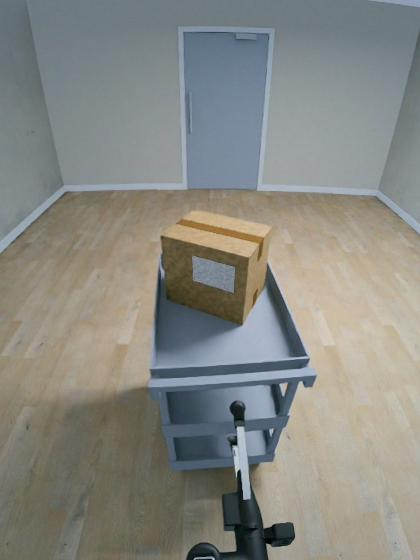

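Scene clock: 250.50 s.
move: r2 moving
r1: as last shown
r1.base_tilt: forward=-1.6 right=+1.3
r1.lidar_m: 2.63 1.14 0.87 0.84 0.91 0.80 0.77 0.84 1.22 1.92 2.03 2.95
r1.servo_current: wrist_yaw_rad=33(59) wrist_pitch_rad=39(46) wrist_roll_rad=52(65) gripper_m=39(46)
r1.wrist_depth_mm: 136 139 - - - - - / 113 139 - - - - - / 118 140 229 - - - - / 137 162 - - - - - / - - - - - - - / - - 190 - 187 - - / 788 707 750 143 750 778 820
r2.base_odometry: x=+0.333 y=-0.110 heading=-2.054
r2.turned_by_wheels: +0.000
r2.turned_by_imu: +0.000
r2.base_tilt: forward=-0.7 right=+0.1
r2.lidar_m: 0.56 2.95 2.22 2.16 1.83 1.38 1.34 1.41 2.02 2.55 2.72 0.60
r2.base_status: strafe_m moving
r2.joint_positions: lift_m=+0.726 arm_m=+0.000 wrist_yaw_rad=-0.002 wrist_pitch_rad=+0.006 wrist_roll_rad=+0.982 gripper_m=+0.120
r2.joint_status: lift_m moving; wrist_roll_rad moving
r2.measured_speeds: translate_m=+0.000 strafe_m=+0.140 rotate_rad=+0.002 lift_m=+0.146 arm_m=+0.000 wrist_yaw_rad=+0.000 wrist_pitch_rad=+0.000 wrist_roll_rad=-1.820
r2.motor_effort: lift_m=+20(25) arm_m=-7(7) wheel_0=-11(12) wheel_1=+10(11) wheel_2=+0(1)
r2.servo_current: wrist_yaw_rad=52(52) wrist_pitch_rad=46(52) wrist_roll_rad=65(124) gripper_m=46(52)
r2.hand_pose: x=+0.4593 y=-0.0879 z=+0.9021 quat_wxyz=(+0.882, +0.471, +0.002, -0.002) (m; r2's base frame)
r2.wrist_depth_mm: - - - - - - - / - - - - - 394 1921 / - - - 654 364 407 415 / - - 715 661 407 1756 1576 / - - 778 715 410 - - / - - 198 343 198 - - / - - - - - - -
pictures: none

Scene clock: 253.27 s.
earlier move: r2 done
r1.base_odometry: x=+0.000 y=+0.000 heading=+1.400
r1.turned_by_wheels: +0.000
r1.turned_by_imu: +0.000
r1.base_tilt: forward=-1.6 right=+1.3
r1.lidar_m: 2.65 1.14 0.86 0.82 0.89 0.80 0.76 0.83 1.24 1.92 2.06 2.98
r1.base_status: not commanded
r1.joint_positions: lift_m=+0.127 arm_m=+0.000 wrist_yaw_rad=+3.089 wrist_pitch_rad=+0.002 wrist_roll_rad=+0.000 gripper_m=+0.056
r1.joint_status: not commanded
r1.measured_speeds: all 0
r1.motor_effort: lift_m=+20(20) arm_m=-4(4) wheel_0=+2(3) wheel_1=+0(0) wheel_2=-1(1)
r1.servo_current: wrist_yaw_rad=52(78) wrist_pitch_rad=46(52) wrist_roll_rad=59(65) gripper_m=33(52)
r1.hand_pose: x=-0.1125 y=+0.1024 z=+0.3046 quat_wxyz=(+0.026, -0.001, +0.000, +1.000) (m; r1's base frame)
r1.wrist_depth_mm: 137 139 - - - - - / 113 139 - - - - - / 118 140 229 - - - - / 137 162 - - - - - / - - - - - - - / - - 190 - 187 - - / 798 707 759 143 750 778 820
r2.base_odometry: x=+0.815 y=-0.363 heading=-2.054
r2.turned_by_wheels: +0.000
r2.turned_by_imu: +0.000
r2.base_tilt: forward=-0.7 right=+0.1
r2.lidar_m: 4.47 2.25 1.65 1.61 1.75 1.34 1.29 1.38 2.00 3.10 0.83 0.72
r2.base_status: done
r2.joint_positions: lift_m=+0.900 arm_m=+0.000 wrist_yaw_rad=-0.002 wrist_pitch_rad=+0.006 wrist_roll_rad=+0.002 gripper_m=+0.120
r2.joint_status: all done
r2.measured_speeds: all 0
r2.motor_effort: lift_m=+21(25) arm_m=-7(7) wheel_0=+0(14) wheel_1=+0(13) wheel_2=+0(2)
r2.servo_current: wrist_yaw_rad=46(59) wrist_pitch_rad=46(52) wrist_roll_rad=46(124) gripper_m=52(59)
r2.hand_pose: x=+0.4593 y=-0.0879 z=+1.0762 quat_wxyz=(+1.000, +0.001, +0.003, -0.001) (m; r2's base frame)
r2.wrist_depth_mm: - - - - - - - / - - - - - - - / - - - - - - - / - - - - - - - / - - - - - - 699 / - - 200 - 198 750 723 / - - - - - - 580
wait: 2.77 of 5 s (r2 has come to rest)
pictures: none

Scene clock: 253.57 s.
r1.base_odometry: x=+0.000 y=+0.000 heading=+1.400
r1.turned_by_wheels: +0.000
r1.turned_by_imu: +0.000
r1.base_tilt: forward=-1.6 right=+1.3
r1.lidar_m: 2.66 1.15 0.87 0.83 0.89 0.79 0.75 0.83 1.22 1.94 2.02 2.98
r1.base_status: not commanded
r1.joint_positions: lift_m=+0.127 arm_m=+0.000 wrist_yaw_rad=+3.089 wrist_pitch_rad=+0.002 wrist_roll_rad=+0.000 gripper_m=+0.056
r1.joint_status: not commanded
r1.measured_speeds: all 0
r1.motor_effort: lift_m=+20(20) arm_m=-4(4) wheel_0=+2(3) wheel_1=+0(0) wheel_2=-1(1)
r1.servo_current: wrist_yaw_rad=39(78) wrist_pitch_rad=52(52) wrist_roll_rad=39(65) gripper_m=39(52)
r1.hand_pose: x=-0.1125 y=+0.1024 z=+0.3046 quat_wxyz=(+0.026, -0.001, +0.000, +1.000) (m; r1's base frame)
r1.wrist_depth_mm: 136 139 - - - - - / 113 139 - - - - - / 118 140 229 - - - - / 137 162 - - - - - / - - - - - - - / - - 190 - 187 - - / 788 707 750 143 741 778 820
r2.base_odometry: x=+0.815 y=-0.363 heading=-2.054
r2.turned_by_wheels: +0.000
r2.turned_by_imu: +0.000
r2.base_tilt: forward=-0.7 right=+0.1
r2.lidar_m: 4.42 2.25 1.65 1.62 1.76 1.34 1.30 1.40 1.96 3.10 0.81 0.74
r2.base_status: done
r2.joint_positions: lift_m=+0.900 arm_m=+0.000 wrist_yaw_rad=-0.002 wrist_pitch_rad=+0.006 wrist_roll_rad=+0.002 gripper_m=+0.120
r2.joint_status: all done
r2.measured_speeds: all 0
r2.motor_effort: lift_m=+21(25) arm_m=-6(7) wheel_0=+0(14) wheel_1=+0(13) wheel_2=+0(2)
r2.servo_current: wrist_yaw_rad=52(59) wrist_pitch_rad=46(52) wrist_roll_rad=52(124) gripper_m=59(59)
r2.hand_pose: x=+0.4593 y=-0.0879 z=+1.0762 quat_wxyz=(+1.000, +0.001, +0.003, -0.001) (m; r2's base frame)
r2.wrist_depth_mm: - - - - - - - / - - - - - - - / - - - - - - - / - - - - - - - / - - - - - - 707 / - - 202 - 199 741 707 / - - - - - - 574
wait: 0.30 s; at rest by 0.27 s
pictures: r2_head_camera, r2_head_right_camera, r2_wrist_camera
Images, in order (width x height): r2_head_camera 420x560, r2_head_right_camera 420x672, r2_wrist_camera 616x392.

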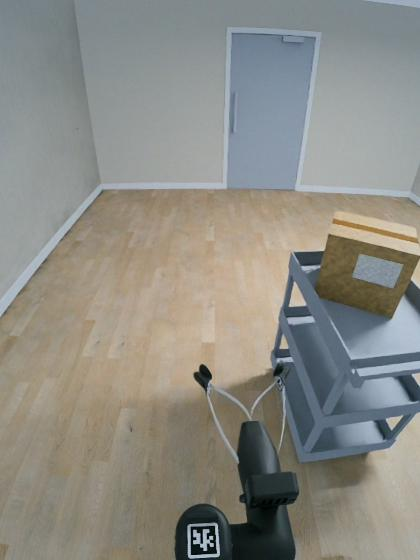

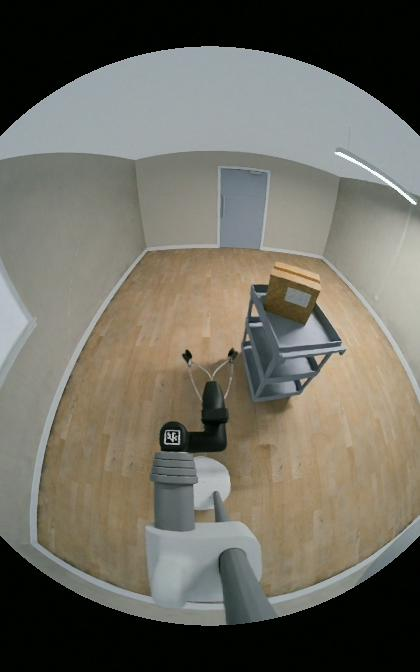

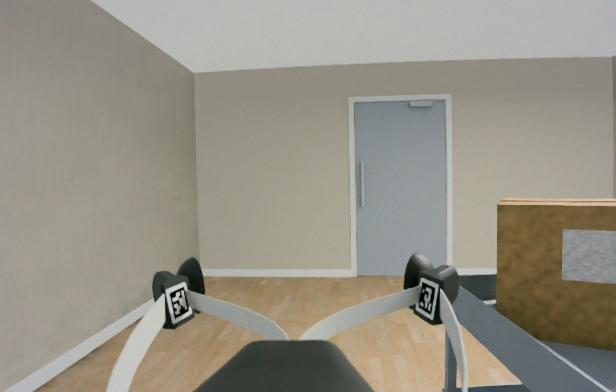

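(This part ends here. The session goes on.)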